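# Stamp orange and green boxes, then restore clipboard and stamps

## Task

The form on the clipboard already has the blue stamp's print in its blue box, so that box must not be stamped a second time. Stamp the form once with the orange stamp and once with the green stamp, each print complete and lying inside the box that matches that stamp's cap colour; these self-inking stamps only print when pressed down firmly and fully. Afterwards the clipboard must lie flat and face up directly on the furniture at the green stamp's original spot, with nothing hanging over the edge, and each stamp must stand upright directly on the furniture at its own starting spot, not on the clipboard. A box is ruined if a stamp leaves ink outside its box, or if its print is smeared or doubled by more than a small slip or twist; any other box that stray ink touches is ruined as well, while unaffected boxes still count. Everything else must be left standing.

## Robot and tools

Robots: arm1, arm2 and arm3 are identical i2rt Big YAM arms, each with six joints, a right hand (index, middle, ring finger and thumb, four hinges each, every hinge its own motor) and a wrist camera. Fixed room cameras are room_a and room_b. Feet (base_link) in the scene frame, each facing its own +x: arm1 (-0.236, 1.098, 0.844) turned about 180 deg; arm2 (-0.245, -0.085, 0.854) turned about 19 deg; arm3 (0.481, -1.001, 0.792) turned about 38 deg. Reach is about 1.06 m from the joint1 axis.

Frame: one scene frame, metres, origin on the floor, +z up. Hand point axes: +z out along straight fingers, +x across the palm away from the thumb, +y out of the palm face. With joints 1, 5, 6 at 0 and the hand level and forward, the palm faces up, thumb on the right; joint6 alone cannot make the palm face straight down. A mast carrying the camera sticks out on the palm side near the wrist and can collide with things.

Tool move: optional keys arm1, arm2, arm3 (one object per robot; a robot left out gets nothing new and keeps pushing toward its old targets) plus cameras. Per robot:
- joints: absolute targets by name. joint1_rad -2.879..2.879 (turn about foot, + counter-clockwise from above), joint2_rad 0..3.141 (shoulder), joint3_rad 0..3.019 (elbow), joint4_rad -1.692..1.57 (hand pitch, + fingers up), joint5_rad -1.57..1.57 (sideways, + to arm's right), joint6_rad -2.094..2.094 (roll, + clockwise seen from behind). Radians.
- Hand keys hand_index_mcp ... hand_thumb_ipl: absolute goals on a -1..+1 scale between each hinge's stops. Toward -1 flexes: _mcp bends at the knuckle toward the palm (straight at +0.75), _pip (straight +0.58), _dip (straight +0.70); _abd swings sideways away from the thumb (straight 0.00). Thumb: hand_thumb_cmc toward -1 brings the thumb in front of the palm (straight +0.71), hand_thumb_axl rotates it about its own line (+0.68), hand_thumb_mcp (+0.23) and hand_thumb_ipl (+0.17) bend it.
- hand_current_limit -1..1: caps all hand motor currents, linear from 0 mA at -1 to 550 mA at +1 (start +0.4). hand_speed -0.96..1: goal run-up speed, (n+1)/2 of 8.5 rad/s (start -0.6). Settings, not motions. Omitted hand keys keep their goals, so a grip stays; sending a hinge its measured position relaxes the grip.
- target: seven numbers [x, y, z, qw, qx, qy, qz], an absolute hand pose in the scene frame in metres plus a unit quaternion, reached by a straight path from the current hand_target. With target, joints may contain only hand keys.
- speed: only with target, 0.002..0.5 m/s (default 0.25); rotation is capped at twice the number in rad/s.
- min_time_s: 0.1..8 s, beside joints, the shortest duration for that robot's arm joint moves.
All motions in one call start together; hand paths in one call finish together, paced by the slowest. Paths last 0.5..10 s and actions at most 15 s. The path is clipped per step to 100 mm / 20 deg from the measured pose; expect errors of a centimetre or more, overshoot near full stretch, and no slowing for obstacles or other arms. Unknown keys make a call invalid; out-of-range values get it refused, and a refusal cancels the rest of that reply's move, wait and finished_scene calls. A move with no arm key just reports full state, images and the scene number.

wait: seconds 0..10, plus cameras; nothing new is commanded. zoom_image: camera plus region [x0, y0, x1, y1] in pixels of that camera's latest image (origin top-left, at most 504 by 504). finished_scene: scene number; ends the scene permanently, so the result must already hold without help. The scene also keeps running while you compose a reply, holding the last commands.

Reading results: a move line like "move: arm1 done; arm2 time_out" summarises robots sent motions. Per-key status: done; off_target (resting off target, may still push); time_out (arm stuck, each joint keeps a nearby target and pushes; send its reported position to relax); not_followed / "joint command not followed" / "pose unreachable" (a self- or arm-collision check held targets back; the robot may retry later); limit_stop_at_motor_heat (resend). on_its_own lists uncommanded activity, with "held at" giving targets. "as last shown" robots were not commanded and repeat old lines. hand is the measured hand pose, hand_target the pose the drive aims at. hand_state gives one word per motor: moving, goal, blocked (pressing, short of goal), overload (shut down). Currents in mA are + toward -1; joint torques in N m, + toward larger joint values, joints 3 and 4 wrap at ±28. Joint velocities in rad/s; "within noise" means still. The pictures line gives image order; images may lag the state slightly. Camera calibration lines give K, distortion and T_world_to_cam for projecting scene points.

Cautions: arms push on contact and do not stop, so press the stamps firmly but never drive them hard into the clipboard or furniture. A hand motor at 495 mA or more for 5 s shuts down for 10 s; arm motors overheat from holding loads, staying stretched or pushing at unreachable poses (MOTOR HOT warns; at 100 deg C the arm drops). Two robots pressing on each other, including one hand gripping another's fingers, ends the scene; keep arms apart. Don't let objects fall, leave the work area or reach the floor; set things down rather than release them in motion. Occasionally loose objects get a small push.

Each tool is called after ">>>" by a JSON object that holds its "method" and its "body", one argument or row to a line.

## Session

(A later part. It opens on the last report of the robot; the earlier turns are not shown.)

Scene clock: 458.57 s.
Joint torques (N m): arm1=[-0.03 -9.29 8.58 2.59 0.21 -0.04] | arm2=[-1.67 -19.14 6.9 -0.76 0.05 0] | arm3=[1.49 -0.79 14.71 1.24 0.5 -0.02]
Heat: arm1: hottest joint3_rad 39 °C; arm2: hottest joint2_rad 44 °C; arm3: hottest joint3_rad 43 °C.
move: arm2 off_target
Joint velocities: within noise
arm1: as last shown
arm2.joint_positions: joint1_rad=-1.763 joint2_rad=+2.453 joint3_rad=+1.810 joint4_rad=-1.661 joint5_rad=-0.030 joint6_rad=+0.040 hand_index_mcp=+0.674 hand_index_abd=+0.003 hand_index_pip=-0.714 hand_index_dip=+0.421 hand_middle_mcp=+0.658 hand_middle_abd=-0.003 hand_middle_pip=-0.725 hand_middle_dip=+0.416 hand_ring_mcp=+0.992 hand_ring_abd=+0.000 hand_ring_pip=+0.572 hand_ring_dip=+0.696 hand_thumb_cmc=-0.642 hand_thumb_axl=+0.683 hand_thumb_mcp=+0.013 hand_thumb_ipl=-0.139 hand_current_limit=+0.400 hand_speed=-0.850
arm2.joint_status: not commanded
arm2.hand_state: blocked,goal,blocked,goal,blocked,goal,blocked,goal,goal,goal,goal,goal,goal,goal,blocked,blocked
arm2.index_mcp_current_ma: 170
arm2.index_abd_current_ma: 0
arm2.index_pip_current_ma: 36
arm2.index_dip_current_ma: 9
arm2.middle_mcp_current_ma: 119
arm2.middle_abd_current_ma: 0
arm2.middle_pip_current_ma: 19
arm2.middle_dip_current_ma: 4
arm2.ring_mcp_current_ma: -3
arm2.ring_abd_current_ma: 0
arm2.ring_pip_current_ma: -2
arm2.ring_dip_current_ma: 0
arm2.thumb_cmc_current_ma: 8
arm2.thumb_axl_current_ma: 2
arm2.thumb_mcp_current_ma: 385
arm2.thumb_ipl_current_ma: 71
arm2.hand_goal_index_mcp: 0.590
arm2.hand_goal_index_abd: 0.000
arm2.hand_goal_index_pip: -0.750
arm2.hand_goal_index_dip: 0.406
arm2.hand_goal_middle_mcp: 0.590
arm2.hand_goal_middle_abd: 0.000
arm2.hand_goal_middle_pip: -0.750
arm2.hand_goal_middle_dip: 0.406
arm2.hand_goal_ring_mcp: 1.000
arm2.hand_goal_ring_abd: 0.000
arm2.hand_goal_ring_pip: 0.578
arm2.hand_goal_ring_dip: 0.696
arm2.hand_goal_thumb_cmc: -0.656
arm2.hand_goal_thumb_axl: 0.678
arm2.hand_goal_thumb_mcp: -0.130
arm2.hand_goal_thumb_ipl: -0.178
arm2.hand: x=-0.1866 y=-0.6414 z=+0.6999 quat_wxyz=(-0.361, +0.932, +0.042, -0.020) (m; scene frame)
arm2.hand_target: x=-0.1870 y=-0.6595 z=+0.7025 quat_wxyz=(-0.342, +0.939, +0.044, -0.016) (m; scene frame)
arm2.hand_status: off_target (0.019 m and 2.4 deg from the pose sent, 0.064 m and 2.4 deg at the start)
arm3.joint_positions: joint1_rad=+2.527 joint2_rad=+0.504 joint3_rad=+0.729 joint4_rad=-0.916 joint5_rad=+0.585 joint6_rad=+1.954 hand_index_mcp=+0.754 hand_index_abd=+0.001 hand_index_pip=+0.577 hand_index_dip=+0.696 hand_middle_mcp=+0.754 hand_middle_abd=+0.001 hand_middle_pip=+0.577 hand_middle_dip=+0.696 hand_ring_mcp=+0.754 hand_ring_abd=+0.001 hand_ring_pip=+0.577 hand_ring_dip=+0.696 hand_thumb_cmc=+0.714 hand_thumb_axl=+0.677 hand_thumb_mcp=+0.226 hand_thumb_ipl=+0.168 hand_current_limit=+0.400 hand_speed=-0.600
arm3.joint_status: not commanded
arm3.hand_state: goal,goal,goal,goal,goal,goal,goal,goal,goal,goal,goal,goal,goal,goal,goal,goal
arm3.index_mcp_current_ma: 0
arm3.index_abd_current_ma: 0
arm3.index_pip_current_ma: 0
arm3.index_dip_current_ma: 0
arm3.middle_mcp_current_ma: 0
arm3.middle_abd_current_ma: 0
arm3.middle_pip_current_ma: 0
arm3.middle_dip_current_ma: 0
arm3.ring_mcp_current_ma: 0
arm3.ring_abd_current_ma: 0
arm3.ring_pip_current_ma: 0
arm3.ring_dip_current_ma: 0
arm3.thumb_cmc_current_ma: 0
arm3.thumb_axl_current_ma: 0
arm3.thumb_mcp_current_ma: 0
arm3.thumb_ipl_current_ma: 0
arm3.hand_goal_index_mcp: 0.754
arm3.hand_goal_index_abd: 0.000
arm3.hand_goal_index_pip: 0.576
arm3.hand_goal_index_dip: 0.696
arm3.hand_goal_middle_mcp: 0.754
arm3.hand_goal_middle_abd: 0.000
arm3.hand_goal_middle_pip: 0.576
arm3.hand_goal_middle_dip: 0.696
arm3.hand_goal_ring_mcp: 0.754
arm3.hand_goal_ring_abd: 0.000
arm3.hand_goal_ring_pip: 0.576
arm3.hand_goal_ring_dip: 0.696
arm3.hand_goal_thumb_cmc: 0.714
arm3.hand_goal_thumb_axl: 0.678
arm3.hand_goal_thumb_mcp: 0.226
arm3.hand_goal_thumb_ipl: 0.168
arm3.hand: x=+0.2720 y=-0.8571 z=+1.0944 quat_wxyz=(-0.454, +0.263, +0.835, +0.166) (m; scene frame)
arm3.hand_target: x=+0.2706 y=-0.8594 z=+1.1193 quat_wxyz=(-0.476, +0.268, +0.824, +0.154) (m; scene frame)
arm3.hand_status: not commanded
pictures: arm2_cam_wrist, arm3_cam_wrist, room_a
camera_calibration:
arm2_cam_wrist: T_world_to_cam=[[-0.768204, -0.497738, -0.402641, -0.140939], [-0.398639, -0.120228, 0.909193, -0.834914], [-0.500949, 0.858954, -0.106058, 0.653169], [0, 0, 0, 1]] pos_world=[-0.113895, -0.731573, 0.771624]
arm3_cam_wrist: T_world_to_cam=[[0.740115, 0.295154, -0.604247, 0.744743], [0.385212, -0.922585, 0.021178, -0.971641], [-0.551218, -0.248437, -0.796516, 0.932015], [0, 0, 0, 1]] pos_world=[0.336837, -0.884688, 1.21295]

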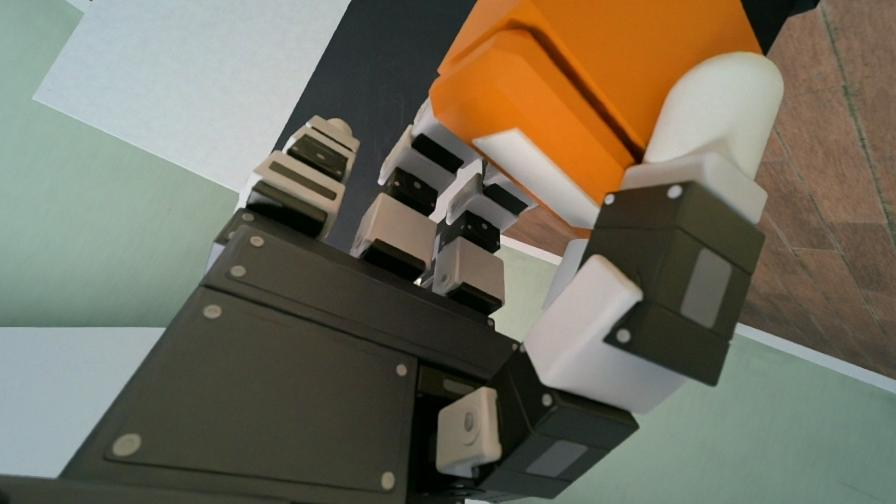

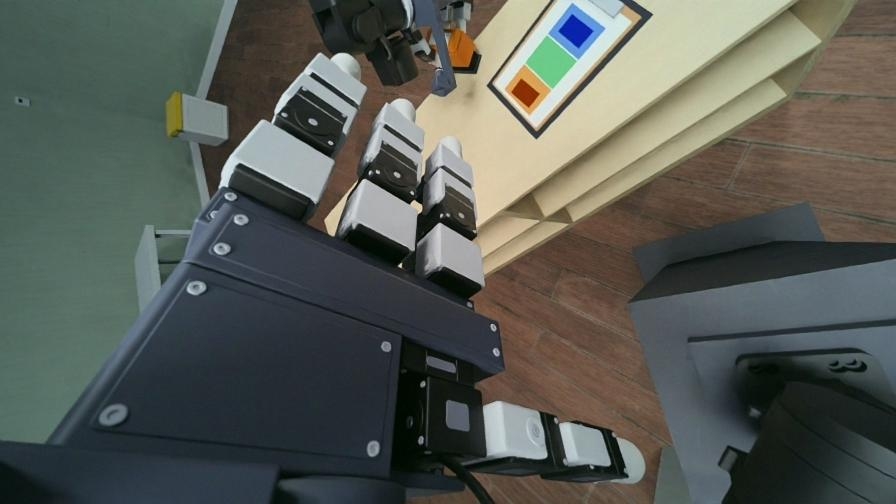

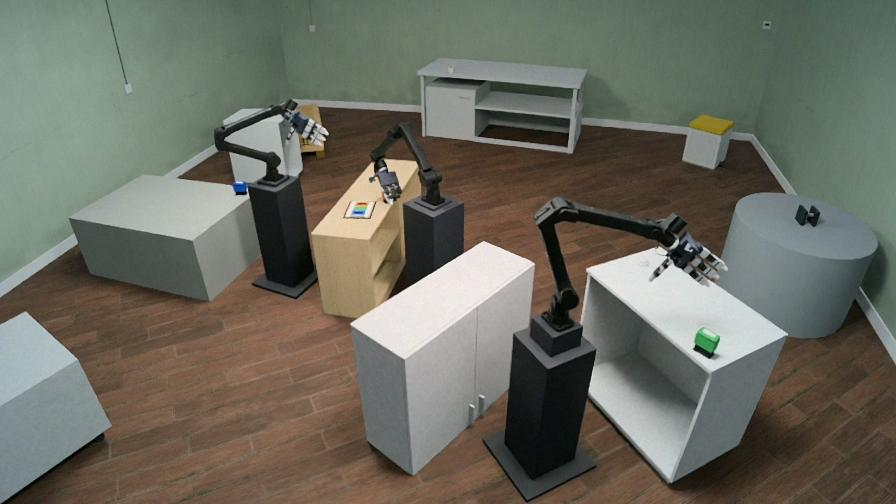

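>>> {"method": "move", "body": {
  "arm2": {"target": [-0.187, -0.660, 0.688, 0.3416, -0.9386, -0.0443, 0.0161], "speed": 0.05},
  "cameras": ["arm3_cam_wrist"]
}}

>>> {"method": "zoom_image", "body": {
  "camera": "arm3_cam_wrist",
  "region": [370, 0, 560, 140]
}}

Scene clock: 461.50 s.
Joint torques (N m): arm1=[-0.03 -9.41 8.58 2.59 0.21 -0.04] | arm2=[-1.61 -17.96 6.72 -0.43 0.03 0.01] | arm3=[0.79 -0.79 14.53 1.47 0.58 -0.06]
Heat: arm1: hottest joint3_rad 39 °C; arm2: hottest joint2_rad 44 °C; arm3: hottest joint3_rad 43 °C.
move: arm2 off_target
Joint velocities: within noise
arm1, arm3: as last shown
arm2.joint_positions: joint1_rad=-1.763 joint2_rad=+2.460 joint3_rad=+1.817 joint4_rad=-1.650 joint5_rad=-0.030 joint6_rad=+0.040 hand_index_mcp=+0.672 hand_index_abd=+0.003 hand_index_pip=-0.714 hand_index_dip=+0.421 hand_middle_mcp=+0.658 hand_middle_abd=-0.003 hand_middle_pip=-0.736 hand_middle_dip=+0.405 hand_ring_mcp=+0.992 hand_ring_abd=+0.000 hand_ring_pip=+0.572 hand_ring_dip=+0.696 hand_thumb_cmc=-0.637 hand_thumb_axl=+0.685 hand_thumb_mcp=+0.013 hand_thumb_ipl=-0.134 hand_current_limit=+0.400 hand_speed=-0.850
arm2.joint_status: not commanded
arm2.hand_state: blocked,goal,blocked,goal,blocked,goal,goal,goal,goal,goal,goal,goal,goal,goal,blocked,blocked
arm2.index_mcp_current_ma: 166
arm2.index_abd_current_ma: 0
arm2.index_pip_current_ma: 36
arm2.index_dip_current_ma: 9
arm2.middle_mcp_current_ma: 118
arm2.middle_abd_current_ma: 0
arm2.middle_pip_current_ma: 8
arm2.middle_dip_current_ma: 0
arm2.ring_mcp_current_ma: -3
arm2.ring_abd_current_ma: 0
arm2.ring_pip_current_ma: -2
arm2.ring_dip_current_ma: 0
arm2.thumb_cmc_current_ma: 12
arm2.thumb_axl_current_ma: 3
arm2.thumb_mcp_current_ma: 385
arm2.thumb_ipl_current_ma: 84
arm2.hand_goal_index_mcp: 0.590
arm2.hand_goal_index_abd: 0.000
arm2.hand_goal_index_pip: -0.750
arm2.hand_goal_index_dip: 0.406
arm2.hand_goal_middle_mcp: 0.590
arm2.hand_goal_middle_abd: 0.000
arm2.hand_goal_middle_pip: -0.750
arm2.hand_goal_middle_dip: 0.406
arm2.hand_goal_ring_mcp: 1.000
arm2.hand_goal_ring_abd: 0.000
arm2.hand_goal_ring_pip: 0.578
arm2.hand_goal_ring_dip: 0.696
arm2.hand_goal_thumb_cmc: -0.656
arm2.hand_goal_thumb_axl: 0.678
arm2.hand_goal_thumb_mcp: -0.130
arm2.hand_goal_thumb_ipl: -0.178
arm2.hand: x=-0.1861 y=-0.6452 z=+0.6963 quat_wxyz=(-0.356, +0.933, +0.042, -0.020) (m; scene frame)
arm2.hand_target: x=-0.1870 y=-0.6595 z=+0.6885 quat_wxyz=(-0.341, +0.939, +0.044, -0.016) (m; scene frame)
arm2.hand_status: off_target (0.017 m and 1.8 deg from the pose sent, 0.022 m and 2.4 deg at the start)
pictures: arm3_cam_wrist
camera_calibration:
arm3_cam_wrist: T_world_to_cam=[[0.740115, 0.295154, -0.604247, 0.744743], [0.385212, -0.922585, 0.021178, -0.971641], [-0.551218, -0.248437, -0.796516, 0.932015], [0, 0, 0, 1]] pos_world=[0.336837, -0.884688, 1.21295]

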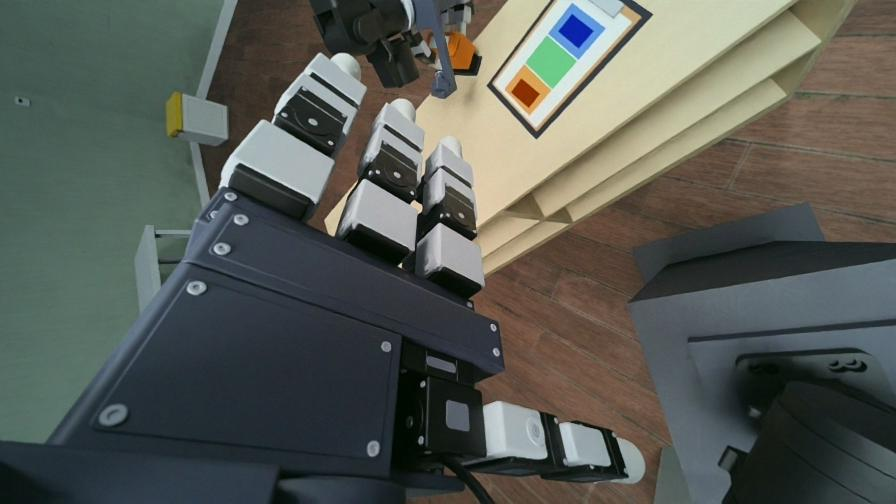

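Scaled by 2.653 from the camera's 896x504 image, which has a finer 1280x720 frame.

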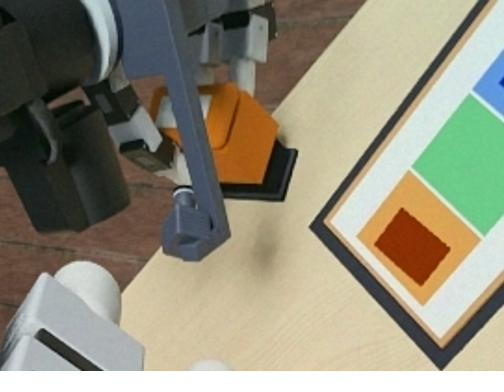

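>>> {"method": "move", "body": {
  "arm2": {"joints": {"hand_thumb_mcp": 0.17, "hand_index_mcp": 0.89, "hand_middle_mcp": 0.89}}
}}

>>> {"method": "move", "body": {
  "arm2": {"target": [-0.187, -0.660, 0.82, 0.3416, -0.9386, -0.0443, 0.0161], "speed": 0.1},
  "cameras": ["arm3_cam_wrist", "arm2_cam_wrist"]
}}

>>> {"method": "zoom_image", "body": {
  "camera": "arm3_cam_wrist",
  "region": [370, 0, 560, 140]
}}

Scene clock: 464.23 s.
Joint torques (N m): arm1=[-0.09 -9.23 8.57 2.62 0.21 -0.04] | arm2=[-1.61 -18.61 6.32 -0.75 0 0.01] | arm3=[1.55 -1.2 14.69 1.32 0.54 0.01]
Heat: arm1: hottest joint3_rad 39 °C; arm2: hottest joint2_rad 44 °C; arm3: hottest joint3_rad 43 °C.
move: arm2 done
Joint velocities: within noise
arm1, arm3: as last shown
arm2.joint_positions: joint1_rad=-1.763 joint2_rad=+2.469 joint3_rad=+1.822 joint4_rad=-1.641 joint5_rad=-0.029 joint6_rad=+0.040 hand_index_mcp=+0.876 hand_index_abd=+0.003 hand_index_pip=-0.744 hand_index_dip=+0.410 hand_middle_mcp=+0.876 hand_middle_abd=-0.003 hand_middle_pip=-0.745 hand_middle_dip=+0.405 hand_ring_mcp=+0.992 hand_ring_abd=+0.000 hand_ring_pip=+0.572 hand_ring_dip=+0.696 hand_thumb_cmc=-0.653 hand_thumb_axl=+0.680 hand_thumb_mcp=+0.164 hand_thumb_ipl=-0.176 hand_current_limit=+0.400 hand_speed=-0.850
arm2.joint_status: all done
arm2.hand_state: goal,goal,goal,goal,goal,goal,goal,goal,goal,goal,goal,goal,goal,goal,goal,goal
arm2.index_mcp_current_ma: -8
arm2.index_abd_current_ma: 0
arm2.index_pip_current_ma: 2
arm2.index_dip_current_ma: 1
arm2.middle_mcp_current_ma: -8
arm2.middle_abd_current_ma: 0
arm2.middle_pip_current_ma: 1
arm2.middle_dip_current_ma: 0
arm2.ring_mcp_current_ma: -3
arm2.ring_abd_current_ma: 0
arm2.ring_pip_current_ma: -2
arm2.ring_dip_current_ma: 0
arm2.thumb_cmc_current_ma: 1
arm2.thumb_axl_current_ma: 0
arm2.thumb_mcp_current_ma: -3
arm2.thumb_ipl_current_ma: 1
arm2.hand_goal_index_mcp: 0.890
arm2.hand_goal_index_abd: 0.000
arm2.hand_goal_index_pip: -0.750
arm2.hand_goal_index_dip: 0.406
arm2.hand_goal_middle_mcp: 0.890
arm2.hand_goal_middle_abd: 0.000
arm2.hand_goal_middle_pip: -0.750
arm2.hand_goal_middle_dip: 0.406
arm2.hand_goal_ring_mcp: 1.000
arm2.hand_goal_ring_abd: 0.000
arm2.hand_goal_ring_pip: 0.578
arm2.hand_goal_ring_dip: 0.696
arm2.hand_goal_thumb_cmc: -0.656
arm2.hand_goal_thumb_axl: 0.678
arm2.hand_goal_thumb_mcp: 0.170
arm2.hand_goal_thumb_ipl: -0.178
arm2.hand: x=-0.1859 y=-0.6469 z=+0.6913 quat_wxyz=(-0.354, +0.934, +0.043, -0.020) (m; scene frame)
arm2.hand_target: x=-0.1870 y=-0.6595 z=+0.6885 quat_wxyz=(-0.341, +0.939, +0.044, -0.016) (m; scene frame)
arm2.hand_status: not commanded
pictures: none

Scene clock: 466.37 s.
Joint torques (N m): arm1=[-0.03 -9.29 8.57 2.61 0.22 -0.03] | arm2=[-1.55 -20.13 5.01 -1.72 0.11 0.03] | arm3=[0.26 -0.79 14.94 1.43 0.61 0]
Heat: arm1: hottest joint3_rad 39 °C; arm2: hottest joint2_rad 44 °C; arm3: hottest joint3_rad 43 °C.
move: arm2 off_target
Joint velocities: within noise
arm1, arm3: as last shown
arm2.joint_positions: joint1_rad=-1.763 joint2_rad=+2.230 joint3_rad=+1.751 joint4_rad=-1.678 joint5_rad=-0.029 joint6_rad=+0.040 hand_index_mcp=+0.878 hand_index_abd=+0.003 hand_index_pip=-0.744 hand_index_dip=+0.410 hand_middle_mcp=+0.878 hand_middle_abd=-0.003 hand_middle_pip=-0.745 hand_middle_dip=+0.405 hand_ring_mcp=+0.992 hand_ring_abd=+0.000 hand_ring_pip=+0.572 hand_ring_dip=+0.696 hand_thumb_cmc=-0.653 hand_thumb_axl=+0.680 hand_thumb_mcp=+0.164 hand_thumb_ipl=-0.176 hand_current_limit=+0.400 hand_speed=-0.850
arm2.joint_status: not commanded
arm2.hand_state: goal,goal,goal,goal,goal,goal,goal,goal,goal,goal,goal,goal,goal,goal,goal,goal
arm2.index_mcp_current_ma: -6
arm2.index_abd_current_ma: 0
arm2.index_pip_current_ma: 2
arm2.index_dip_current_ma: 1
arm2.middle_mcp_current_ma: -6
arm2.middle_abd_current_ma: 0
arm2.middle_pip_current_ma: 1
arm2.middle_dip_current_ma: 0
arm2.ring_mcp_current_ma: -3
arm2.ring_abd_current_ma: 0
arm2.ring_pip_current_ma: -2
arm2.ring_dip_current_ma: 0
arm2.thumb_cmc_current_ma: 1
arm2.thumb_axl_current_ma: 0
arm2.thumb_mcp_current_ma: -3
arm2.thumb_ipl_current_ma: 0
arm2.hand_goal_index_mcp: 0.890
arm2.hand_goal_index_abd: 0.000
arm2.hand_goal_index_pip: -0.750
arm2.hand_goal_index_dip: 0.406
arm2.hand_goal_middle_mcp: 0.890
arm2.hand_goal_middle_abd: 0.000
arm2.hand_goal_middle_pip: -0.750
arm2.hand_goal_middle_dip: 0.406
arm2.hand_goal_ring_mcp: 1.000
arm2.hand_goal_ring_abd: 0.000
arm2.hand_goal_ring_pip: 0.578
arm2.hand_goal_ring_dip: 0.696
arm2.hand_goal_thumb_cmc: -0.656
arm2.hand_goal_thumb_axl: 0.678
arm2.hand_goal_thumb_mcp: 0.170
arm2.hand_goal_thumb_ipl: -0.178
arm2.hand: x=-0.1837 y=-0.6616 z=+0.8097 quat_wxyz=(-0.292, +0.955, +0.045, -0.014) (m; scene frame)
arm2.hand_target: x=-0.1869 y=-0.6597 z=+0.8195 quat_wxyz=(-0.293, +0.955, +0.046, -0.014) (m; scene frame)
arm2.hand_status: off_target (0.011 m and 6.1 deg from the pose sent, 0.129 m and 1.5 deg at the start; a joint's target at an end of its range on 49 of 64 steps)
pictures: arm2_cam_wrist, arm3_cam_wrist
camera_calibration:
arm2_cam_wrist: T_world_to_cam=[[-0.760227, -0.552768, -0.341324, -0.18918], [-0.4165, 0.0114867, 0.909063, -0.852135], [-0.49858, 0.833256, -0.23896, 0.774646], [0, 0, 0, 1]] pos_world=[-0.112511, -0.740263, 0.895183]
arm3_cam_wrist: T_world_to_cam=[[0.740115, 0.295154, -0.604247, 0.744743], [0.385212, -0.922585, 0.021178, -0.971641], [-0.551218, -0.248437, -0.796516, 0.932015], [0, 0, 0, 1]] pos_world=[0.336837, -0.884688, 1.21295]

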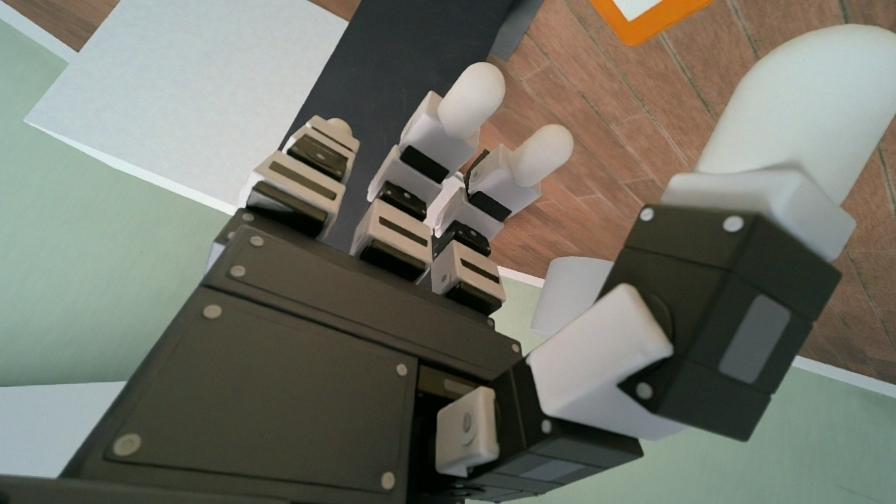

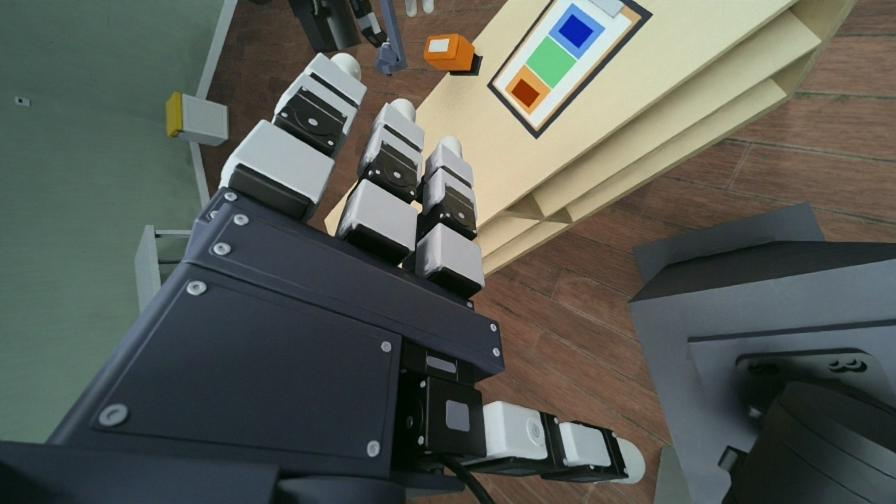

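Scaled by 2.653 from the camera's 896x504 image, which has a finer 1280x720 frame.

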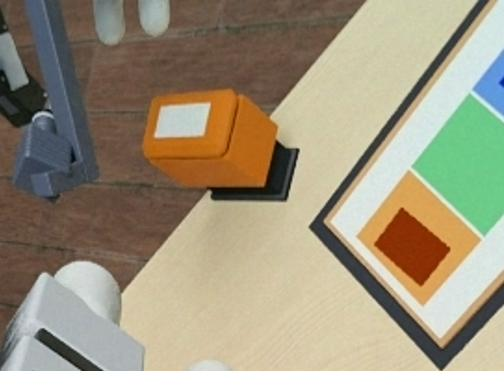

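>>> {"method": "move", "body": {
  "arm2": {"target": [-0.10, -0.50, 1.05, 0.3416, -0.9386, -0.0443, 0.0161], "speed": 0.2},
  "cameras": ["room_a", "room_b", "arm2_cam_wrist"]
}}

>>> {"method": "zoom_image", "body": {
  "camera": "room_a",
  "region": [340, 160, 440, 230]
}}

>>> {"method": "zoom_image", "body": {
  "camera": "room_b",
  "region": [300, 190, 440, 290]
}}

Scene clock: 471.07 s.
Joint torques (N m): arm1=[-0.03 -9.35 8.57 2.59 0.21 -0.05] | arm2=[-0.73 -10.58 6.5 -0.64 -0.3 0.24] | arm3=[1.32 -0.62 14.78 1.2 0.56 -0.04]
Heat: arm1: hottest joint3_rad 39 °C; arm2: hottest joint2_rad 44 °C; arm3: hottest joint3_rad 43 °C.
move: arm2 off_target
Joint velocities: within noise
arm1, arm3: as last shown
arm2.joint_positions: joint1_rad=-1.532 joint2_rad=+1.477 joint3_rad=+1.335 joint4_rad=-1.685 joint5_rad=-0.149 joint6_rad=+0.281 hand_index_mcp=+0.883 hand_index_abd=+0.003 hand_index_pip=-0.744 hand_index_dip=+0.410 hand_middle_mcp=+0.883 hand_middle_abd=-0.003 hand_middle_pip=-0.745 hand_middle_dip=+0.405 hand_ring_mcp=+0.992 hand_ring_abd=+0.000 hand_ring_pip=+0.572 hand_ring_dip=+0.696 hand_thumb_cmc=-0.653 hand_thumb_axl=+0.680 hand_thumb_mcp=+0.164 hand_thumb_ipl=-0.176 hand_current_limit=+0.400 hand_speed=-0.850
arm2.joint_status: not commanded
arm2.hand_state: goal,goal,goal,goal,goal,goal,goal,goal,goal,goal,goal,goal,goal,goal,goal,goal
arm2.index_mcp_current_ma: -3
arm2.index_abd_current_ma: 0
arm2.index_pip_current_ma: 2
arm2.index_dip_current_ma: 1
arm2.middle_mcp_current_ma: -3
arm2.middle_abd_current_ma: 0
arm2.middle_pip_current_ma: 1
arm2.middle_dip_current_ma: 0
arm2.ring_mcp_current_ma: -3
arm2.ring_abd_current_ma: 0
arm2.ring_pip_current_ma: -2
arm2.ring_dip_current_ma: 0
arm2.thumb_cmc_current_ma: 1
arm2.thumb_axl_current_ma: 0
arm2.thumb_mcp_current_ma: -3
arm2.thumb_ipl_current_ma: 0
arm2.hand_goal_index_mcp: 0.890
arm2.hand_goal_index_abd: 0.000
arm2.hand_goal_index_pip: -0.750
arm2.hand_goal_index_dip: 0.406
arm2.hand_goal_middle_mcp: 0.890
arm2.hand_goal_middle_abd: 0.000
arm2.hand_goal_middle_pip: -0.750
arm2.hand_goal_middle_dip: 0.406
arm2.hand_goal_ring_mcp: 1.000
arm2.hand_goal_ring_abd: 0.000
arm2.hand_goal_ring_pip: 0.578
arm2.hand_goal_ring_dip: 0.696
arm2.hand_goal_thumb_cmc: -0.656
arm2.hand_goal_thumb_axl: 0.678
arm2.hand_goal_thumb_mcp: 0.170
arm2.hand_goal_thumb_ipl: -0.178
arm2.hand: x=-0.1015 y=-0.5043 z=+1.0476 quat_wxyz=(-0.147, +0.988, +0.036, +0.028) (m; scene frame)
arm2.hand_target: x=-0.1000 y=-0.4999 z=+1.0492 quat_wxyz=(-0.152, +0.987, +0.033, +0.027) (m; scene frame)
arm2.hand_status: off_target (0.005 m and 23.6 deg from the pose sent, 0.301 m and 6.0 deg at the start; pose on its path clipped on 31 of 77 steps; a joint's target at an end of its range on 77 of 77 steps)
pictures: arm2_cam_wrist, room_a, room_b
camera_calibration:
arm2_cam_wrist: T_world_to_cam=[[-0.75802, -0.607141, -0.238297, -0.0936391], [-0.487781, 0.285163, 0.825077, -0.817189], [-0.432984, 0.741661, -0.512311, 0.988208], [0, 0, 0, 1]] pos_world=[-0.0417106, -0.556736, 1.1582]

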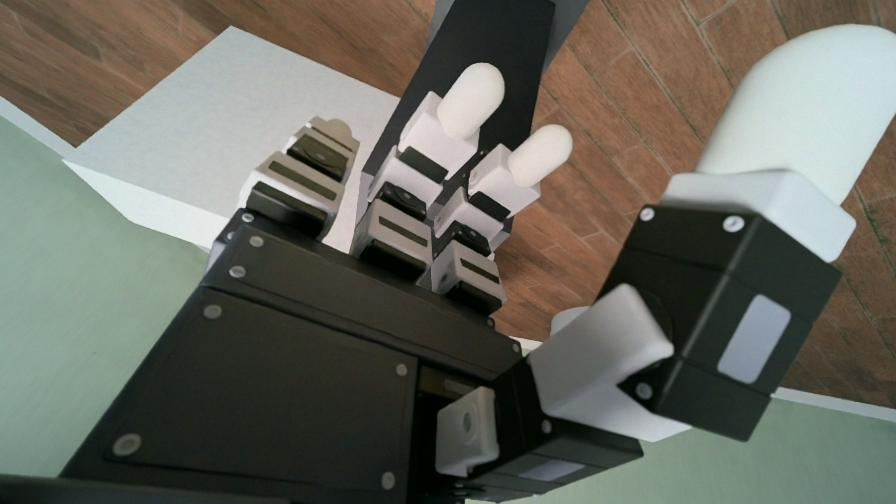

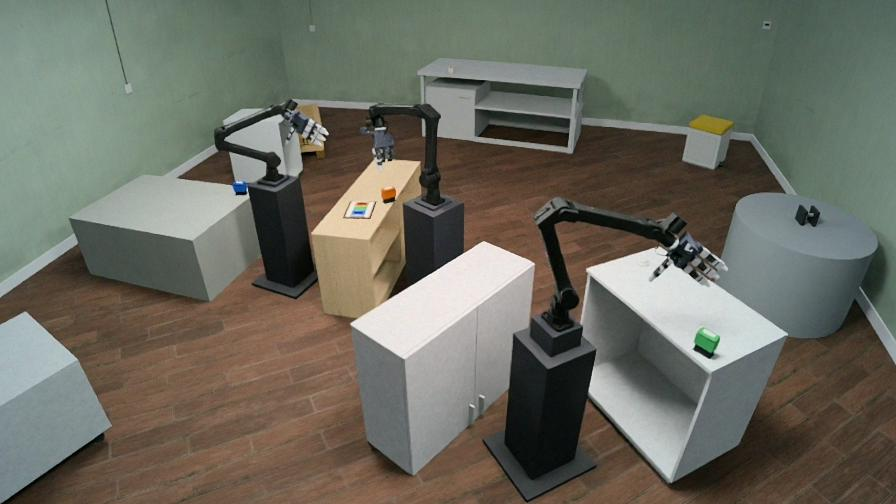

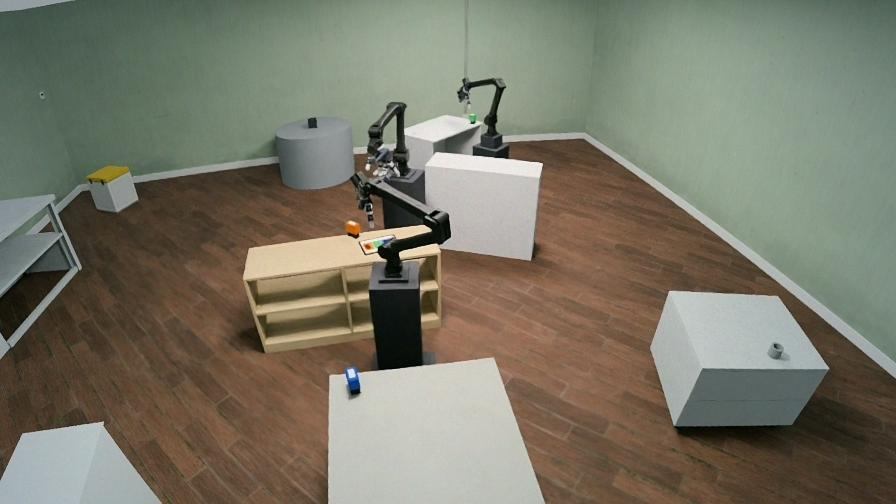

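Scaled by 5.040 from the camera's 896x504 image, which has a finer 1280x720 frame.

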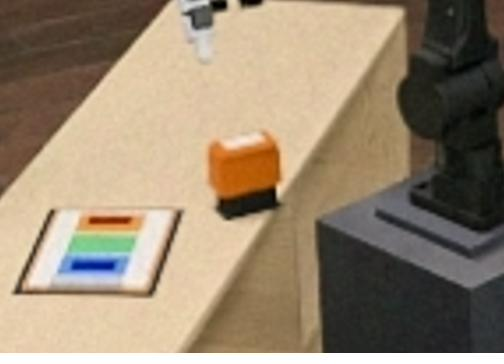

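Scaled by 3.600 from the camera's 896x504 image, which has a finer 1280x720 frame.

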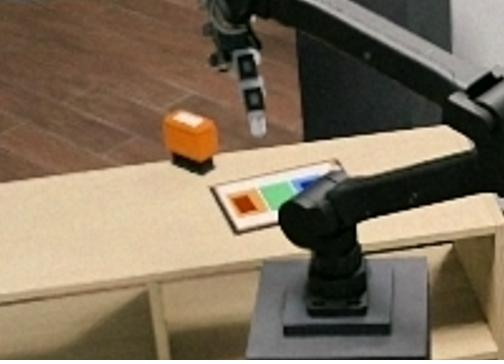

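>>> {"method": "move", "body": {
  "arm2": {"target": [-0.187, -0.665, 0.80, 0.3416, -0.9386, -0.0443, 0.0161], "speed": 0.2}
}}

>>> {"method": "move", "body": {
  "arm2": {"target": [-0.187, -0.663, 0.695, 0.3416, -0.9386, -0.0443, 0.0161], "speed": 0.08},
  "cameras": ["arm2_cam_wrist", "arm3_cam_wrist"]
}}

Scene clock: 480.27 s.
Joint torques (N m): arm1=[0.03 -9.35 8.55 2.59 0.21 -0.05] | arm2=[-1.61 -19.02 7.49 -1.85 0.11 -0.03] | arm3=[0.44 -1.2 14.86 1.55 0.59 -0.01]
Heat: arm1: hottest joint3_rad 39 °C; arm2: hottest joint2_rad 43 °C; arm3: hottest joint3_rad 43 °C.
move: arm2 off_target
Joint velocities: within noise
arm1, arm3: as last shown
arm2.joint_positions: joint1_rad=-1.763 joint2_rad=+2.260 joint3_rad=+1.746 joint4_rad=-1.679 joint5_rad=-0.029 joint6_rad=+0.043 hand_index_mcp=+0.883 hand_index_abd=+0.003 hand_index_pip=-0.744 hand_index_dip=+0.410 hand_middle_mcp=+0.883 hand_middle_abd=-0.003 hand_middle_pip=-0.745 hand_middle_dip=+0.405 hand_ring_mcp=+0.992 hand_ring_abd=+0.000 hand_ring_pip=+0.572 hand_ring_dip=+0.696 hand_thumb_cmc=-0.653 hand_thumb_axl=+0.680 hand_thumb_mcp=+0.164 hand_thumb_ipl=-0.176 hand_current_limit=+0.400 hand_speed=-0.850
arm2.joint_status: not commanded
arm2.hand_state: goal,goal,goal,goal,goal,goal,goal,goal,goal,goal,goal,goal,goal,goal,goal,goal
arm2.index_mcp_current_ma: -3
arm2.index_abd_current_ma: 0
arm2.index_pip_current_ma: 2
arm2.index_dip_current_ma: 1
arm2.middle_mcp_current_ma: -3
arm2.middle_abd_current_ma: 0
arm2.middle_pip_current_ma: 1
arm2.middle_dip_current_ma: 0
arm2.ring_mcp_current_ma: -3
arm2.ring_abd_current_ma: 0
arm2.ring_pip_current_ma: -2
arm2.ring_dip_current_ma: 0
arm2.thumb_cmc_current_ma: 1
arm2.thumb_axl_current_ma: 0
arm2.thumb_mcp_current_ma: -3
arm2.thumb_ipl_current_ma: 0
arm2.hand_goal_index_mcp: 0.890
arm2.hand_goal_index_abd: 0.000
arm2.hand_goal_index_pip: -0.750
arm2.hand_goal_index_dip: 0.406
arm2.hand_goal_middle_mcp: 0.890
arm2.hand_goal_middle_abd: 0.000
arm2.hand_goal_middle_pip: -0.750
arm2.hand_goal_middle_dip: 0.406
arm2.hand_goal_ring_mcp: 1.000
arm2.hand_goal_ring_abd: 0.000
arm2.hand_goal_ring_pip: 0.578
arm2.hand_goal_ring_dip: 0.696
arm2.hand_goal_thumb_cmc: -0.656
arm2.hand_goal_thumb_axl: 0.678
arm2.hand_goal_thumb_mcp: 0.170
arm2.hand_goal_thumb_ipl: -0.178
arm2.hand: x=-0.1851 y=-0.6537 z=+0.7919 quat_wxyz=(-0.309, +0.950, +0.043, -0.016) (m; scene frame)
arm2.hand_target: x=-0.1871 y=-0.6644 z=+0.7999 quat_wxyz=(-0.302, +0.952, +0.045, -0.014) (m; scene frame)
arm2.hand_status: off_target (0.014 m and 4.0 deg from the pose sent, 0.307 m and 23.6 deg at the start; a joint's target at an end of its range on 39 of 74 steps)
pictures: none

Scene clock: 482.43 s.
Joint torques (N m): arm1=[-0.09 -9.23 8.57 2.61 0.21 -0.04] | arm2=[-1.73 -19.08 6.6 -0.83 0 -0.01] | arm3=[1.08 -0.67 14.6 1.22 0.62 -0.05]
Heat: arm1: hottest joint3_rad 39 °C; arm2: hottest joint2_rad 43 °C; arm3: hottest joint3_rad 43 °C.
move: arm2 off_target
Joint velocities: within noise
arm1, arm3: as last shown
arm2.joint_positions: joint1_rad=-1.763 joint2_rad=+2.470 joint3_rad=+1.832 joint4_rad=-1.657 joint5_rad=-0.029 joint6_rad=+0.041 hand_index_mcp=+0.883 hand_index_abd=+0.003 hand_index_pip=-0.744 hand_index_dip=+0.410 hand_middle_mcp=+0.883 hand_middle_abd=-0.003 hand_middle_pip=-0.745 hand_middle_dip=+0.405 hand_ring_mcp=+0.992 hand_ring_abd=+0.000 hand_ring_pip=+0.572 hand_ring_dip=+0.696 hand_thumb_cmc=-0.653 hand_thumb_axl=+0.680 hand_thumb_mcp=+0.164 hand_thumb_ipl=-0.176 hand_current_limit=+0.400 hand_speed=-0.850
arm2.joint_status: not commanded
arm2.hand_state: goal,goal,goal,goal,goal,goal,goal,goal,goal,goal,goal,goal,goal,goal,goal,goal
arm2.index_mcp_current_ma: -3
arm2.index_abd_current_ma: 0
arm2.index_pip_current_ma: 2
arm2.index_dip_current_ma: 1
arm2.middle_mcp_current_ma: -3
arm2.middle_abd_current_ma: 0
arm2.middle_pip_current_ma: 1
arm2.middle_dip_current_ma: 0
arm2.ring_mcp_current_ma: -3
arm2.ring_abd_current_ma: 0
arm2.ring_pip_current_ma: -2
arm2.ring_dip_current_ma: 0
arm2.thumb_cmc_current_ma: 1
arm2.thumb_axl_current_ma: 0
arm2.thumb_mcp_current_ma: -3
arm2.thumb_ipl_current_ma: 0
arm2.hand_goal_index_mcp: 0.890
arm2.hand_goal_index_abd: 0.000
arm2.hand_goal_index_pip: -0.750
arm2.hand_goal_index_dip: 0.406
arm2.hand_goal_middle_mcp: 0.890
arm2.hand_goal_middle_abd: 0.000
arm2.hand_goal_middle_pip: -0.750
arm2.hand_goal_middle_dip: 0.406
arm2.hand_goal_ring_mcp: 1.000
arm2.hand_goal_ring_abd: 0.000
arm2.hand_goal_ring_pip: 0.578
arm2.hand_goal_ring_dip: 0.696
arm2.hand_goal_thumb_cmc: -0.656
arm2.hand_goal_thumb_axl: 0.678
arm2.hand_goal_thumb_mcp: 0.170
arm2.hand_goal_thumb_ipl: -0.178
arm2.hand: x=-0.1861 y=-0.6474 z=+0.6949 quat_wxyz=(-0.357, +0.933, +0.042, -0.020) (m; scene frame)
arm2.hand_target: x=-0.1871 y=-0.6626 z=+0.6953 quat_wxyz=(-0.342, +0.939, +0.044, -0.016) (m; scene frame)
arm2.hand_status: off_target (0.016 m and 2.0 deg from the pose sent, 0.097 m and 4.0 deg at the start)
pictures: arm2_cam_wrist, arm3_cam_wrist
camera_calibration:
arm2_cam_wrist: T_world_to_cam=[[-0.768661, -0.500755, -0.398001, -0.150849], [-0.39775, -0.113115, 0.910495, -0.82701], [-0.500954, 0.858167, -0.112228, 0.661738], [0, 0, 0, 1]] pos_world=[-0.113394, -0.736967, 0.767215]
arm3_cam_wrist: T_world_to_cam=[[0.740115, 0.295154, -0.604247, 0.744743], [0.385212, -0.922585, 0.021178, -0.971641], [-0.551218, -0.248437, -0.796516, 0.932015], [0, 0, 0, 1]] pos_world=[0.336837, -0.884688, 1.21295]

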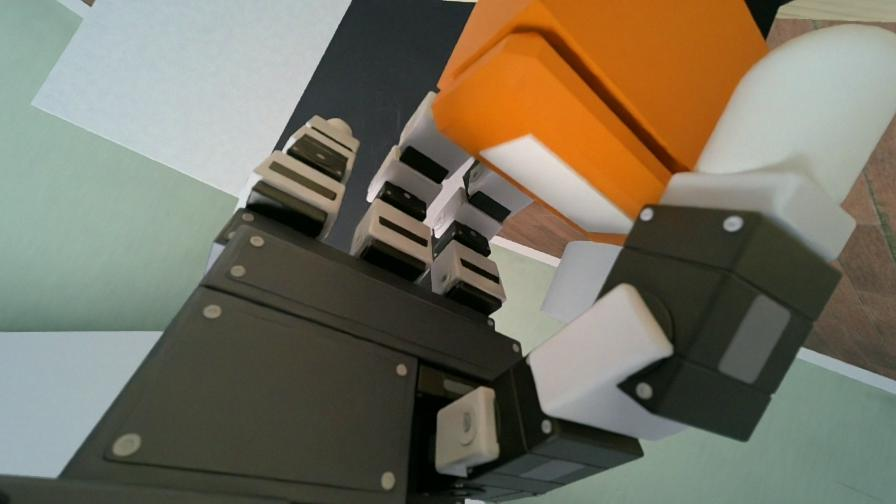

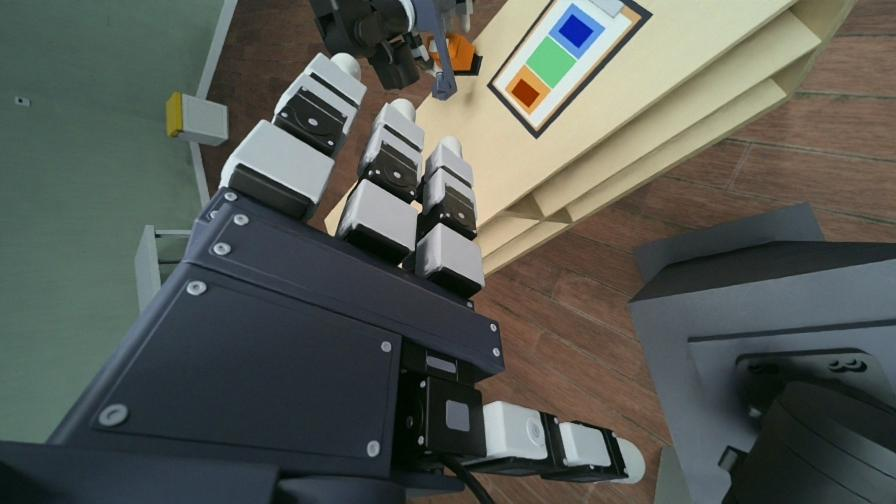

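>>> {"method": "move", "body": {
  "arm2": {"joints": {"hand_thumb_mcp": -0.13, "hand_index_mcp": 0.59, "hand_middle_mcp": 0.59}}
}}

>>> {"method": "move", "body": {
  "arm2": {"target": [-0.190, -0.68, 0.75, 0.3416, -0.9386, -0.0443, 0.0161], "speed": 0.08}
}}

>>> {"method": "move", "body": {
  "arm2": {"target": [-0.202, -0.727, 0.715, 0.3416, -0.9386, -0.0443, 0.0161], "speed": 0.08},
  "cameras": ["arm2_cam_wrist", "arm3_cam_wrist"]
}}

>>> {"method": "zoom_image", "body": {
  "camera": "arm3_cam_wrist",
  "region": [370, 0, 560, 140]
}}

Scene clock: 485.37 s.
Joint torques (N m): arm1=[0.03 -9.35 8.57 2.59 0.21 -0.04] | arm2=[-1.61 -19.08 6.45 -0.83 -0.01 -0.01] | arm3=[1.08 -1.61 14.65 1.36 0.55 -0.06]
Heat: arm1: hottest joint3_rad 39 °C; arm2: hottest joint2_rad 43 °C; arm3: hottest joint3_rad 43 °C.
move: arm2 off_target
Joint velocities: within noise
arm1.joint_positions: joint1_rad=-0.367 joint2_rad=+1.209 joint3_rad=+0.966 joint4_rad=-0.324 joint5_rad=+0.201 joint6_rad=+1.681 hand_index_mcp=+0.753 hand_index_abd=+0.001 hand_index_pip=+0.577 hand_index_dip=+0.696 hand_middle_mcp=+0.753 hand_middle_abd=+0.001 hand_middle_pip=+0.577 hand_middle_dip=+0.696 hand_ring_mcp=+0.753 hand_ring_abd=+0.001 hand_ring_pip=+0.577 hand_ring_dip=+0.696 hand_thumb_cmc=+0.714 hand_thumb_axl=+0.677 hand_thumb_mcp=+0.225 hand_thumb_ipl=+0.168 hand_current_limit=+0.400 hand_speed=-0.600
arm1.joint_status: not commanded
arm1.hand_state: goal,goal,goal,goal,goal,goal,goal,goal,goal,goal,goal,goal,goal,goal,goal,goal
arm1.index_mcp_current_ma: 0
arm1.index_abd_current_ma: 0
arm1.index_pip_current_ma: 0
arm1.index_dip_current_ma: 0
arm1.middle_mcp_current_ma: 0
arm1.middle_abd_current_ma: 0
arm1.middle_pip_current_ma: 0
arm1.middle_dip_current_ma: 0
arm1.ring_mcp_current_ma: 0
arm1.ring_abd_current_ma: 0
arm1.ring_pip_current_ma: 0
arm1.ring_dip_current_ma: 0
arm1.thumb_cmc_current_ma: 0
arm1.thumb_axl_current_ma: 0
arm1.thumb_mcp_current_ma: 0
arm1.thumb_ipl_current_ma: 0
arm1.hand_goal_index_mcp: 0.754
arm1.hand_goal_index_abd: 0.000
arm1.hand_goal_index_pip: 0.576
arm1.hand_goal_index_dip: 0.696
arm1.hand_goal_middle_mcp: 0.754
arm1.hand_goal_middle_abd: 0.000
arm1.hand_goal_middle_pip: 0.576
arm1.hand_goal_middle_dip: 0.696
arm1.hand_goal_ring_mcp: 0.754
arm1.hand_goal_ring_abd: 0.000
arm1.hand_goal_ring_pip: 0.576
arm1.hand_goal_ring_dip: 0.696
arm1.hand_goal_thumb_cmc: 0.714
arm1.hand_goal_thumb_axl: 0.678
arm1.hand_goal_thumb_mcp: 0.226
arm1.hand_goal_thumb_ipl: 0.168
arm1.hand: x=-0.6576 y=+1.3849 z=+1.1115 quat_wxyz=(-0.464, +0.254, +0.836, +0.149) (m; scene frame)
arm1.hand_target: x=-0.6598 y=+1.3898 z=+1.1200 quat_wxyz=(-0.477, +0.261, +0.826, +0.150) (m; scene frame)
arm1.hand_status: not commanded
arm2.joint_positions: joint1_rad=-1.763 joint2_rad=+2.470 joint3_rad=+1.833 joint4_rad=-1.657 joint5_rad=-0.029 joint6_rad=+0.041 hand_index_mcp=+0.667 hand_index_abd=+0.003 hand_index_pip=-0.726 hand_index_dip=+0.414 hand_middle_mcp=+0.658 hand_middle_abd=-0.003 hand_middle_pip=-0.730 hand_middle_dip=+0.413 hand_ring_mcp=+0.992 hand_ring_abd=+0.000 hand_ring_pip=+0.572 hand_ring_dip=+0.696 hand_thumb_cmc=-0.653 hand_thumb_axl=+0.679 hand_thumb_mcp=+0.030 hand_thumb_ipl=-0.146 hand_current_limit=+0.400 hand_speed=-0.850
arm2.joint_status: hand_index_mcp off_target (ended at +0.667, target +0.590); hand_middle_mcp off_target (ended at +0.658, target +0.590); hand_thumb_mcp off_target (ended at +0.030, target -0.130)
arm2.hand_state: blocked,goal,blocked,goal,blocked,goal,blocked,goal,goal,goal,goal,goal,goal,goal,blocked,blocked
arm2.index_mcp_current_ma: 149
arm2.index_abd_current_ma: 0
arm2.index_pip_current_ma: 18
arm2.index_dip_current_ma: 3
arm2.middle_mcp_current_ma: 121
arm2.middle_abd_current_ma: 0
arm2.middle_pip_current_ma: 13
arm2.middle_dip_current_ma: 2
arm2.ring_mcp_current_ma: -3
arm2.ring_abd_current_ma: 0
arm2.ring_pip_current_ma: -2
arm2.ring_dip_current_ma: 0
arm2.thumb_cmc_current_ma: 0
arm2.thumb_axl_current_ma: 0
arm2.thumb_mcp_current_ma: 385
arm2.thumb_ipl_current_ma: 51
arm2.hand_goal_index_mcp: 0.590
arm2.hand_goal_index_abd: 0.000
arm2.hand_goal_index_pip: -0.750
arm2.hand_goal_index_dip: 0.406
arm2.hand_goal_middle_mcp: 0.590
arm2.hand_goal_middle_abd: 0.000
arm2.hand_goal_middle_pip: -0.750
arm2.hand_goal_middle_dip: 0.406
arm2.hand_goal_ring_mcp: 1.000
arm2.hand_goal_ring_abd: 0.000
arm2.hand_goal_ring_pip: 0.578
arm2.hand_goal_ring_dip: 0.696
arm2.hand_goal_thumb_cmc: -0.656
arm2.hand_goal_thumb_axl: 0.678
arm2.hand_goal_thumb_mcp: -0.130
arm2.hand_goal_thumb_ipl: -0.178
arm2.hand: x=-0.1860 y=-0.6483 z=+0.6952 quat_wxyz=(-0.356, +0.933, +0.042, -0.020) (m; scene frame)
arm2.hand_target: x=-0.1871 y=-0.6626 z=+0.6953 quat_wxyz=(-0.342, +0.939, +0.044, -0.016) (m; scene frame)
arm2.hand_status: not commanded
arm3: as last shown
pictures: none

Scene clock: 486.77 s.
Joint torques (N m): arm1=[-0.09 -9.29 8.57 2.61 0.21 -0.04] | arm2=[-2.2 -22.12 6.58 -2.13 0.16 -0.01] | arm3=[0.85 -0.26 14.79 1.31 0.5 -0.07]
Heat: arm1: hottest joint3_rad 39 °C; arm2: hottest joint2_rad 43 °C; arm3: hottest joint3_rad 43 °C.
move: arm2 off_target
Joint velocities: within noise
arm1: as last shown
arm2.joint_positions: joint1_rad=-1.766 joint2_rad=+2.422 joint3_rad=+1.850 joint4_rad=-1.673 joint5_rad=-0.026 joint6_rad=+0.034 hand_index_mcp=+0.667 hand_index_abd=+0.003 hand_index_pip=-0.716 hand_index_dip=+0.420 hand_middle_mcp=+0.657 hand_middle_abd=-0.003 hand_middle_pip=-0.726 hand_middle_dip=+0.416 hand_ring_mcp=+0.992 hand_ring_abd=+0.000 hand_ring_pip=+0.572 hand_ring_dip=+0.696 hand_thumb_cmc=-0.653 hand_thumb_axl=+0.679 hand_thumb_mcp=+0.021 hand_thumb_ipl=-0.144 hand_current_limit=+0.400 hand_speed=-0.850
arm2.joint_status: not commanded
arm2.hand_state: blocked,goal,blocked,goal,blocked,goal,blocked,goal,goal,goal,goal,goal,goal,goal,blocked,blocked
arm2.index_mcp_current_ma: 149
arm2.index_abd_current_ma: 0
arm2.index_pip_current_ma: 33
arm2.index_dip_current_ma: 8
arm2.middle_mcp_current_ma: 116
arm2.middle_abd_current_ma: 0
arm2.middle_pip_current_ma: 19
arm2.middle_dip_current_ma: 4
arm2.ring_mcp_current_ma: -3
arm2.ring_abd_current_ma: 0
arm2.ring_pip_current_ma: -2
arm2.ring_dip_current_ma: 0
arm2.thumb_cmc_current_ma: 1
arm2.thumb_axl_current_ma: 0
arm2.thumb_mcp_current_ma: 385
arm2.thumb_ipl_current_ma: 55
arm2.hand_goal_index_mcp: 0.590
arm2.hand_goal_index_abd: 0.000
arm2.hand_goal_index_pip: -0.750
arm2.hand_goal_index_dip: 0.406
arm2.hand_goal_middle_mcp: 0.590
arm2.hand_goal_middle_abd: 0.000
arm2.hand_goal_middle_pip: -0.750
arm2.hand_goal_middle_dip: 0.406
arm2.hand_goal_ring_mcp: 1.000
arm2.hand_goal_ring_abd: 0.000
arm2.hand_goal_ring_pip: 0.578
arm2.hand_goal_ring_dip: 0.696
arm2.hand_goal_thumb_cmc: -0.656
arm2.hand_goal_thumb_axl: 0.678
arm2.hand_goal_thumb_mcp: -0.130
arm2.hand_goal_thumb_ipl: -0.178
arm2.hand: x=-0.1854 y=-0.6653 z=+0.7268 quat_wxyz=(-0.333, +0.942, +0.045, -0.018) (m; scene frame)
arm2.hand_target: x=-0.1902 y=-0.6791 z=+0.7496 quat_wxyz=(-0.319, +0.946, +0.045, -0.015) (m; scene frame)
arm2.hand_status: off_target (0.028 m and 1.0 deg from the pose sent, 0.063 m and 1.8 deg at the start; a joint's target at an end of its range on 32 of 42 steps)
arm3.joint_positions: joint1_rad=+2.527 joint2_rad=+0.504 joint3_rad=+0.729 joint4_rad=-0.916 joint5_rad=+0.585 joint6_rad=+1.954 hand_index_mcp=+0.754 hand_index_abd=+0.001 hand_index_pip=+0.577 hand_index_dip=+0.696 hand_middle_mcp=+0.754 hand_middle_abd=+0.001 hand_middle_pip=+0.577 hand_middle_dip=+0.696 hand_ring_mcp=+0.754 hand_ring_abd=+0.001 hand_ring_pip=+0.577 hand_ring_dip=+0.696 hand_thumb_cmc=+0.714 hand_thumb_axl=+0.677 hand_thumb_mcp=+0.226 hand_thumb_ipl=+0.168 hand_current_limit=+0.400 hand_speed=-0.600
arm3.joint_status: not commanded
arm3.hand_state: goal,goal,goal,goal,goal,goal,goal,goal,goal,goal,goal,goal,goal,goal,goal,goal
arm3.index_mcp_current_ma: 0
arm3.index_abd_current_ma: 0
arm3.index_pip_current_ma: 0
arm3.index_dip_current_ma: 0
arm3.middle_mcp_current_ma: 0
arm3.middle_abd_current_ma: 0
arm3.middle_pip_current_ma: 0
arm3.middle_dip_current_ma: 0
arm3.ring_mcp_current_ma: 0
arm3.ring_abd_current_ma: 0
arm3.ring_pip_current_ma: 0
arm3.ring_dip_current_ma: 0
arm3.thumb_cmc_current_ma: 0
arm3.thumb_axl_current_ma: 0
arm3.thumb_mcp_current_ma: 0
arm3.thumb_ipl_current_ma: 0
arm3.hand_goal_index_mcp: 0.754
arm3.hand_goal_index_abd: 0.000
arm3.hand_goal_index_pip: 0.576
arm3.hand_goal_index_dip: 0.696
arm3.hand_goal_middle_mcp: 0.754
arm3.hand_goal_middle_abd: 0.000
arm3.hand_goal_middle_pip: 0.576
arm3.hand_goal_middle_dip: 0.696
arm3.hand_goal_ring_mcp: 0.754
arm3.hand_goal_ring_abd: 0.000
arm3.hand_goal_ring_pip: 0.576
arm3.hand_goal_ring_dip: 0.696
arm3.hand_goal_thumb_cmc: 0.714
arm3.hand_goal_thumb_axl: 0.678
arm3.hand_goal_thumb_mcp: 0.226
arm3.hand_goal_thumb_ipl: 0.168
arm3.hand: x=+0.2720 y=-0.8571 z=+1.0944 quat_wxyz=(-0.454, +0.263, +0.835, +0.166) (m; scene frame)
arm3.hand_target: x=+0.2706 y=-0.8594 z=+1.1193 quat_wxyz=(-0.476, +0.268, +0.824, +0.154) (m; scene frame)
arm3.hand_status: not commanded
pictures: none

Scene clock: 488.33 s.
Joint torques (N m): arm1=[-0.09 -9.29 8.57 2.61 0.2 -0.04] | arm2=[-1.96 -21.66 7.91 -1.88 0.19 0] | arm3=[0.38 -1.14 14.99 1.55 0.55 -0.06]
Heat: arm1: hottest joint3_rad 39 °C; arm2: hottest joint2_rad 43 °C; arm3: hottest joint3_rad 43 °C.
move: arm2 off_target
Joint velocities: within noise
arm1, arm3: as last shown
arm2.joint_positions: joint1_rad=-1.793 joint2_rad=+2.535 joint3_rad=+2.021 joint4_rad=-1.676 joint5_rad=-0.008 joint6_rad=+0.012 hand_index_mcp=+0.667 hand_index_abd=+0.003 hand_index_pip=-0.715 hand_index_dip=+0.420 hand_middle_mcp=+0.657 hand_middle_abd=-0.003 hand_middle_pip=-0.725 hand_middle_dip=+0.416 hand_ring_mcp=+0.992 hand_ring_abd=+0.000 hand_ring_pip=+0.572 hand_ring_dip=+0.696 hand_thumb_cmc=-0.653 hand_thumb_axl=+0.679 hand_thumb_mcp=+0.021 hand_thumb_ipl=-0.144 hand_current_limit=+0.400 hand_speed=-0.850
arm2.joint_status: not commanded
arm2.hand_state: blocked,goal,blocked,goal,blocked,goal,blocked,goal,goal,goal,goal,goal,goal,goal,blocked,blocked
arm2.index_mcp_current_ma: 149
arm2.index_abd_current_ma: 0
arm2.index_pip_current_ma: 34
arm2.index_dip_current_ma: 8
arm2.middle_mcp_current_ma: 116
arm2.middle_abd_current_ma: 0
arm2.middle_pip_current_ma: 19
arm2.middle_dip_current_ma: 4
arm2.ring_mcp_current_ma: -3
arm2.ring_abd_current_ma: 0
arm2.ring_pip_current_ma: -2
arm2.ring_dip_current_ma: 0
arm2.thumb_cmc_current_ma: 1
arm2.thumb_axl_current_ma: 0
arm2.thumb_mcp_current_ma: 385
arm2.thumb_ipl_current_ma: 55
arm2.hand_goal_index_mcp: 0.590
arm2.hand_goal_index_abd: 0.000
arm2.hand_goal_index_pip: -0.750
arm2.hand_goal_index_dip: 0.406
arm2.hand_goal_middle_mcp: 0.590
arm2.hand_goal_middle_abd: 0.000
arm2.hand_goal_middle_pip: -0.750
arm2.hand_goal_middle_dip: 0.406
arm2.hand_goal_ring_mcp: 1.000
arm2.hand_goal_ring_abd: 0.000
arm2.hand_goal_ring_pip: 0.578
arm2.hand_goal_ring_dip: 0.696
arm2.hand_goal_thumb_cmc: -0.656
arm2.hand_goal_thumb_axl: 0.678
arm2.hand_goal_thumb_mcp: -0.130
arm2.hand_goal_thumb_ipl: -0.178
arm2.hand: x=-0.1973 y=-0.7125 z=+0.7022 quat_wxyz=(-0.307, +0.950, +0.046, -0.016) (m; scene frame)
arm2.hand_target: x=-0.2021 y=-0.7260 z=+0.7150 quat_wxyz=(-0.297, +0.954, +0.046, -0.015) (m; scene frame)
arm2.hand_status: off_target (0.020 m and 4.2 deg from the pose sent, 0.065 m and 1.0 deg at the start; a joint's target at an end of its range on 47 of 47 steps)
pictures: arm2_cam_wrist, arm3_cam_wrist
camera_calibration:
arm2_cam_wrist: T_world_to_cam=[[-0.760106, -0.544247, -0.355014, -0.24866], [-0.411417, -0.0198072, 0.911232, -0.782242], [-0.502967, 0.838691, -0.208857, 0.766499], [0, 0, 0, 1]] pos_world=[-0.125312, -0.793683, 0.784615]
arm3_cam_wrist: T_world_to_cam=[[0.740115, 0.295154, -0.604247, 0.744743], [0.385212, -0.922585, 0.021178, -0.971641], [-0.551218, -0.248437, -0.796516, 0.932015], [0, 0, 0, 1]] pos_world=[0.336837, -0.884688, 1.21295]

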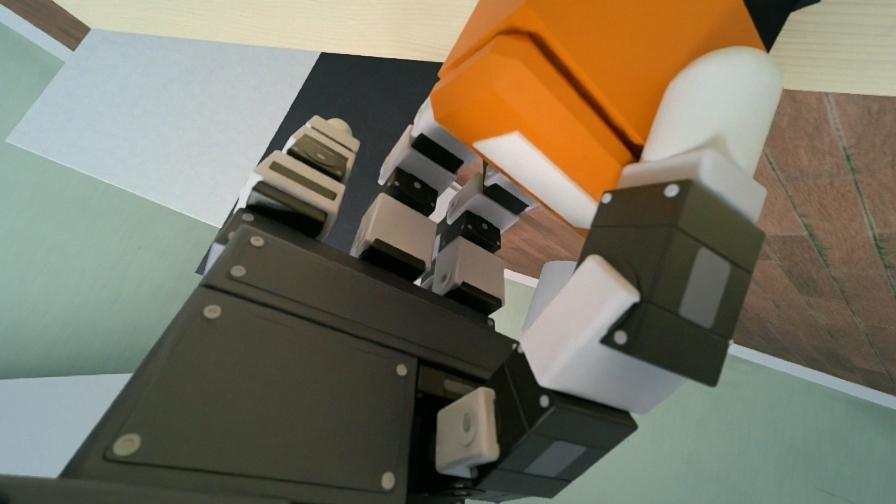

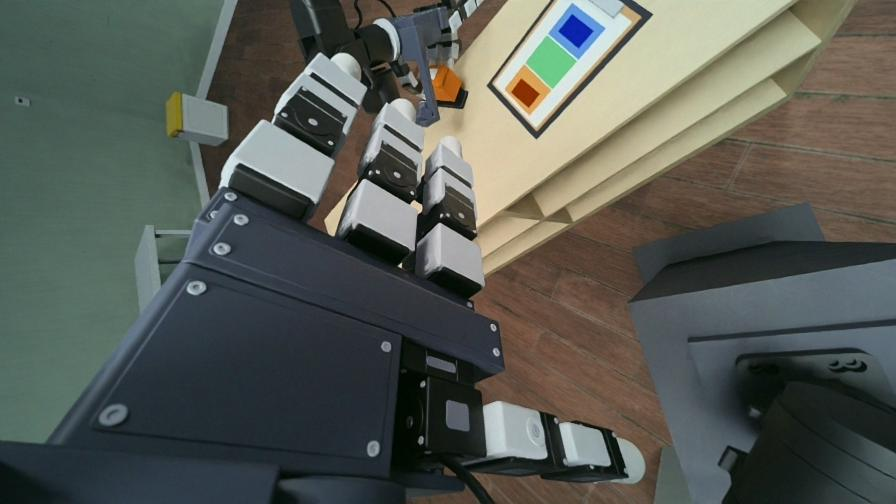

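Scaled by 2.653 from the camera's 896x504 image, which has a finer 1280x720 frame.

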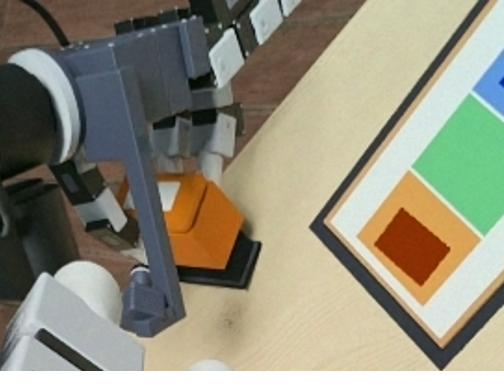

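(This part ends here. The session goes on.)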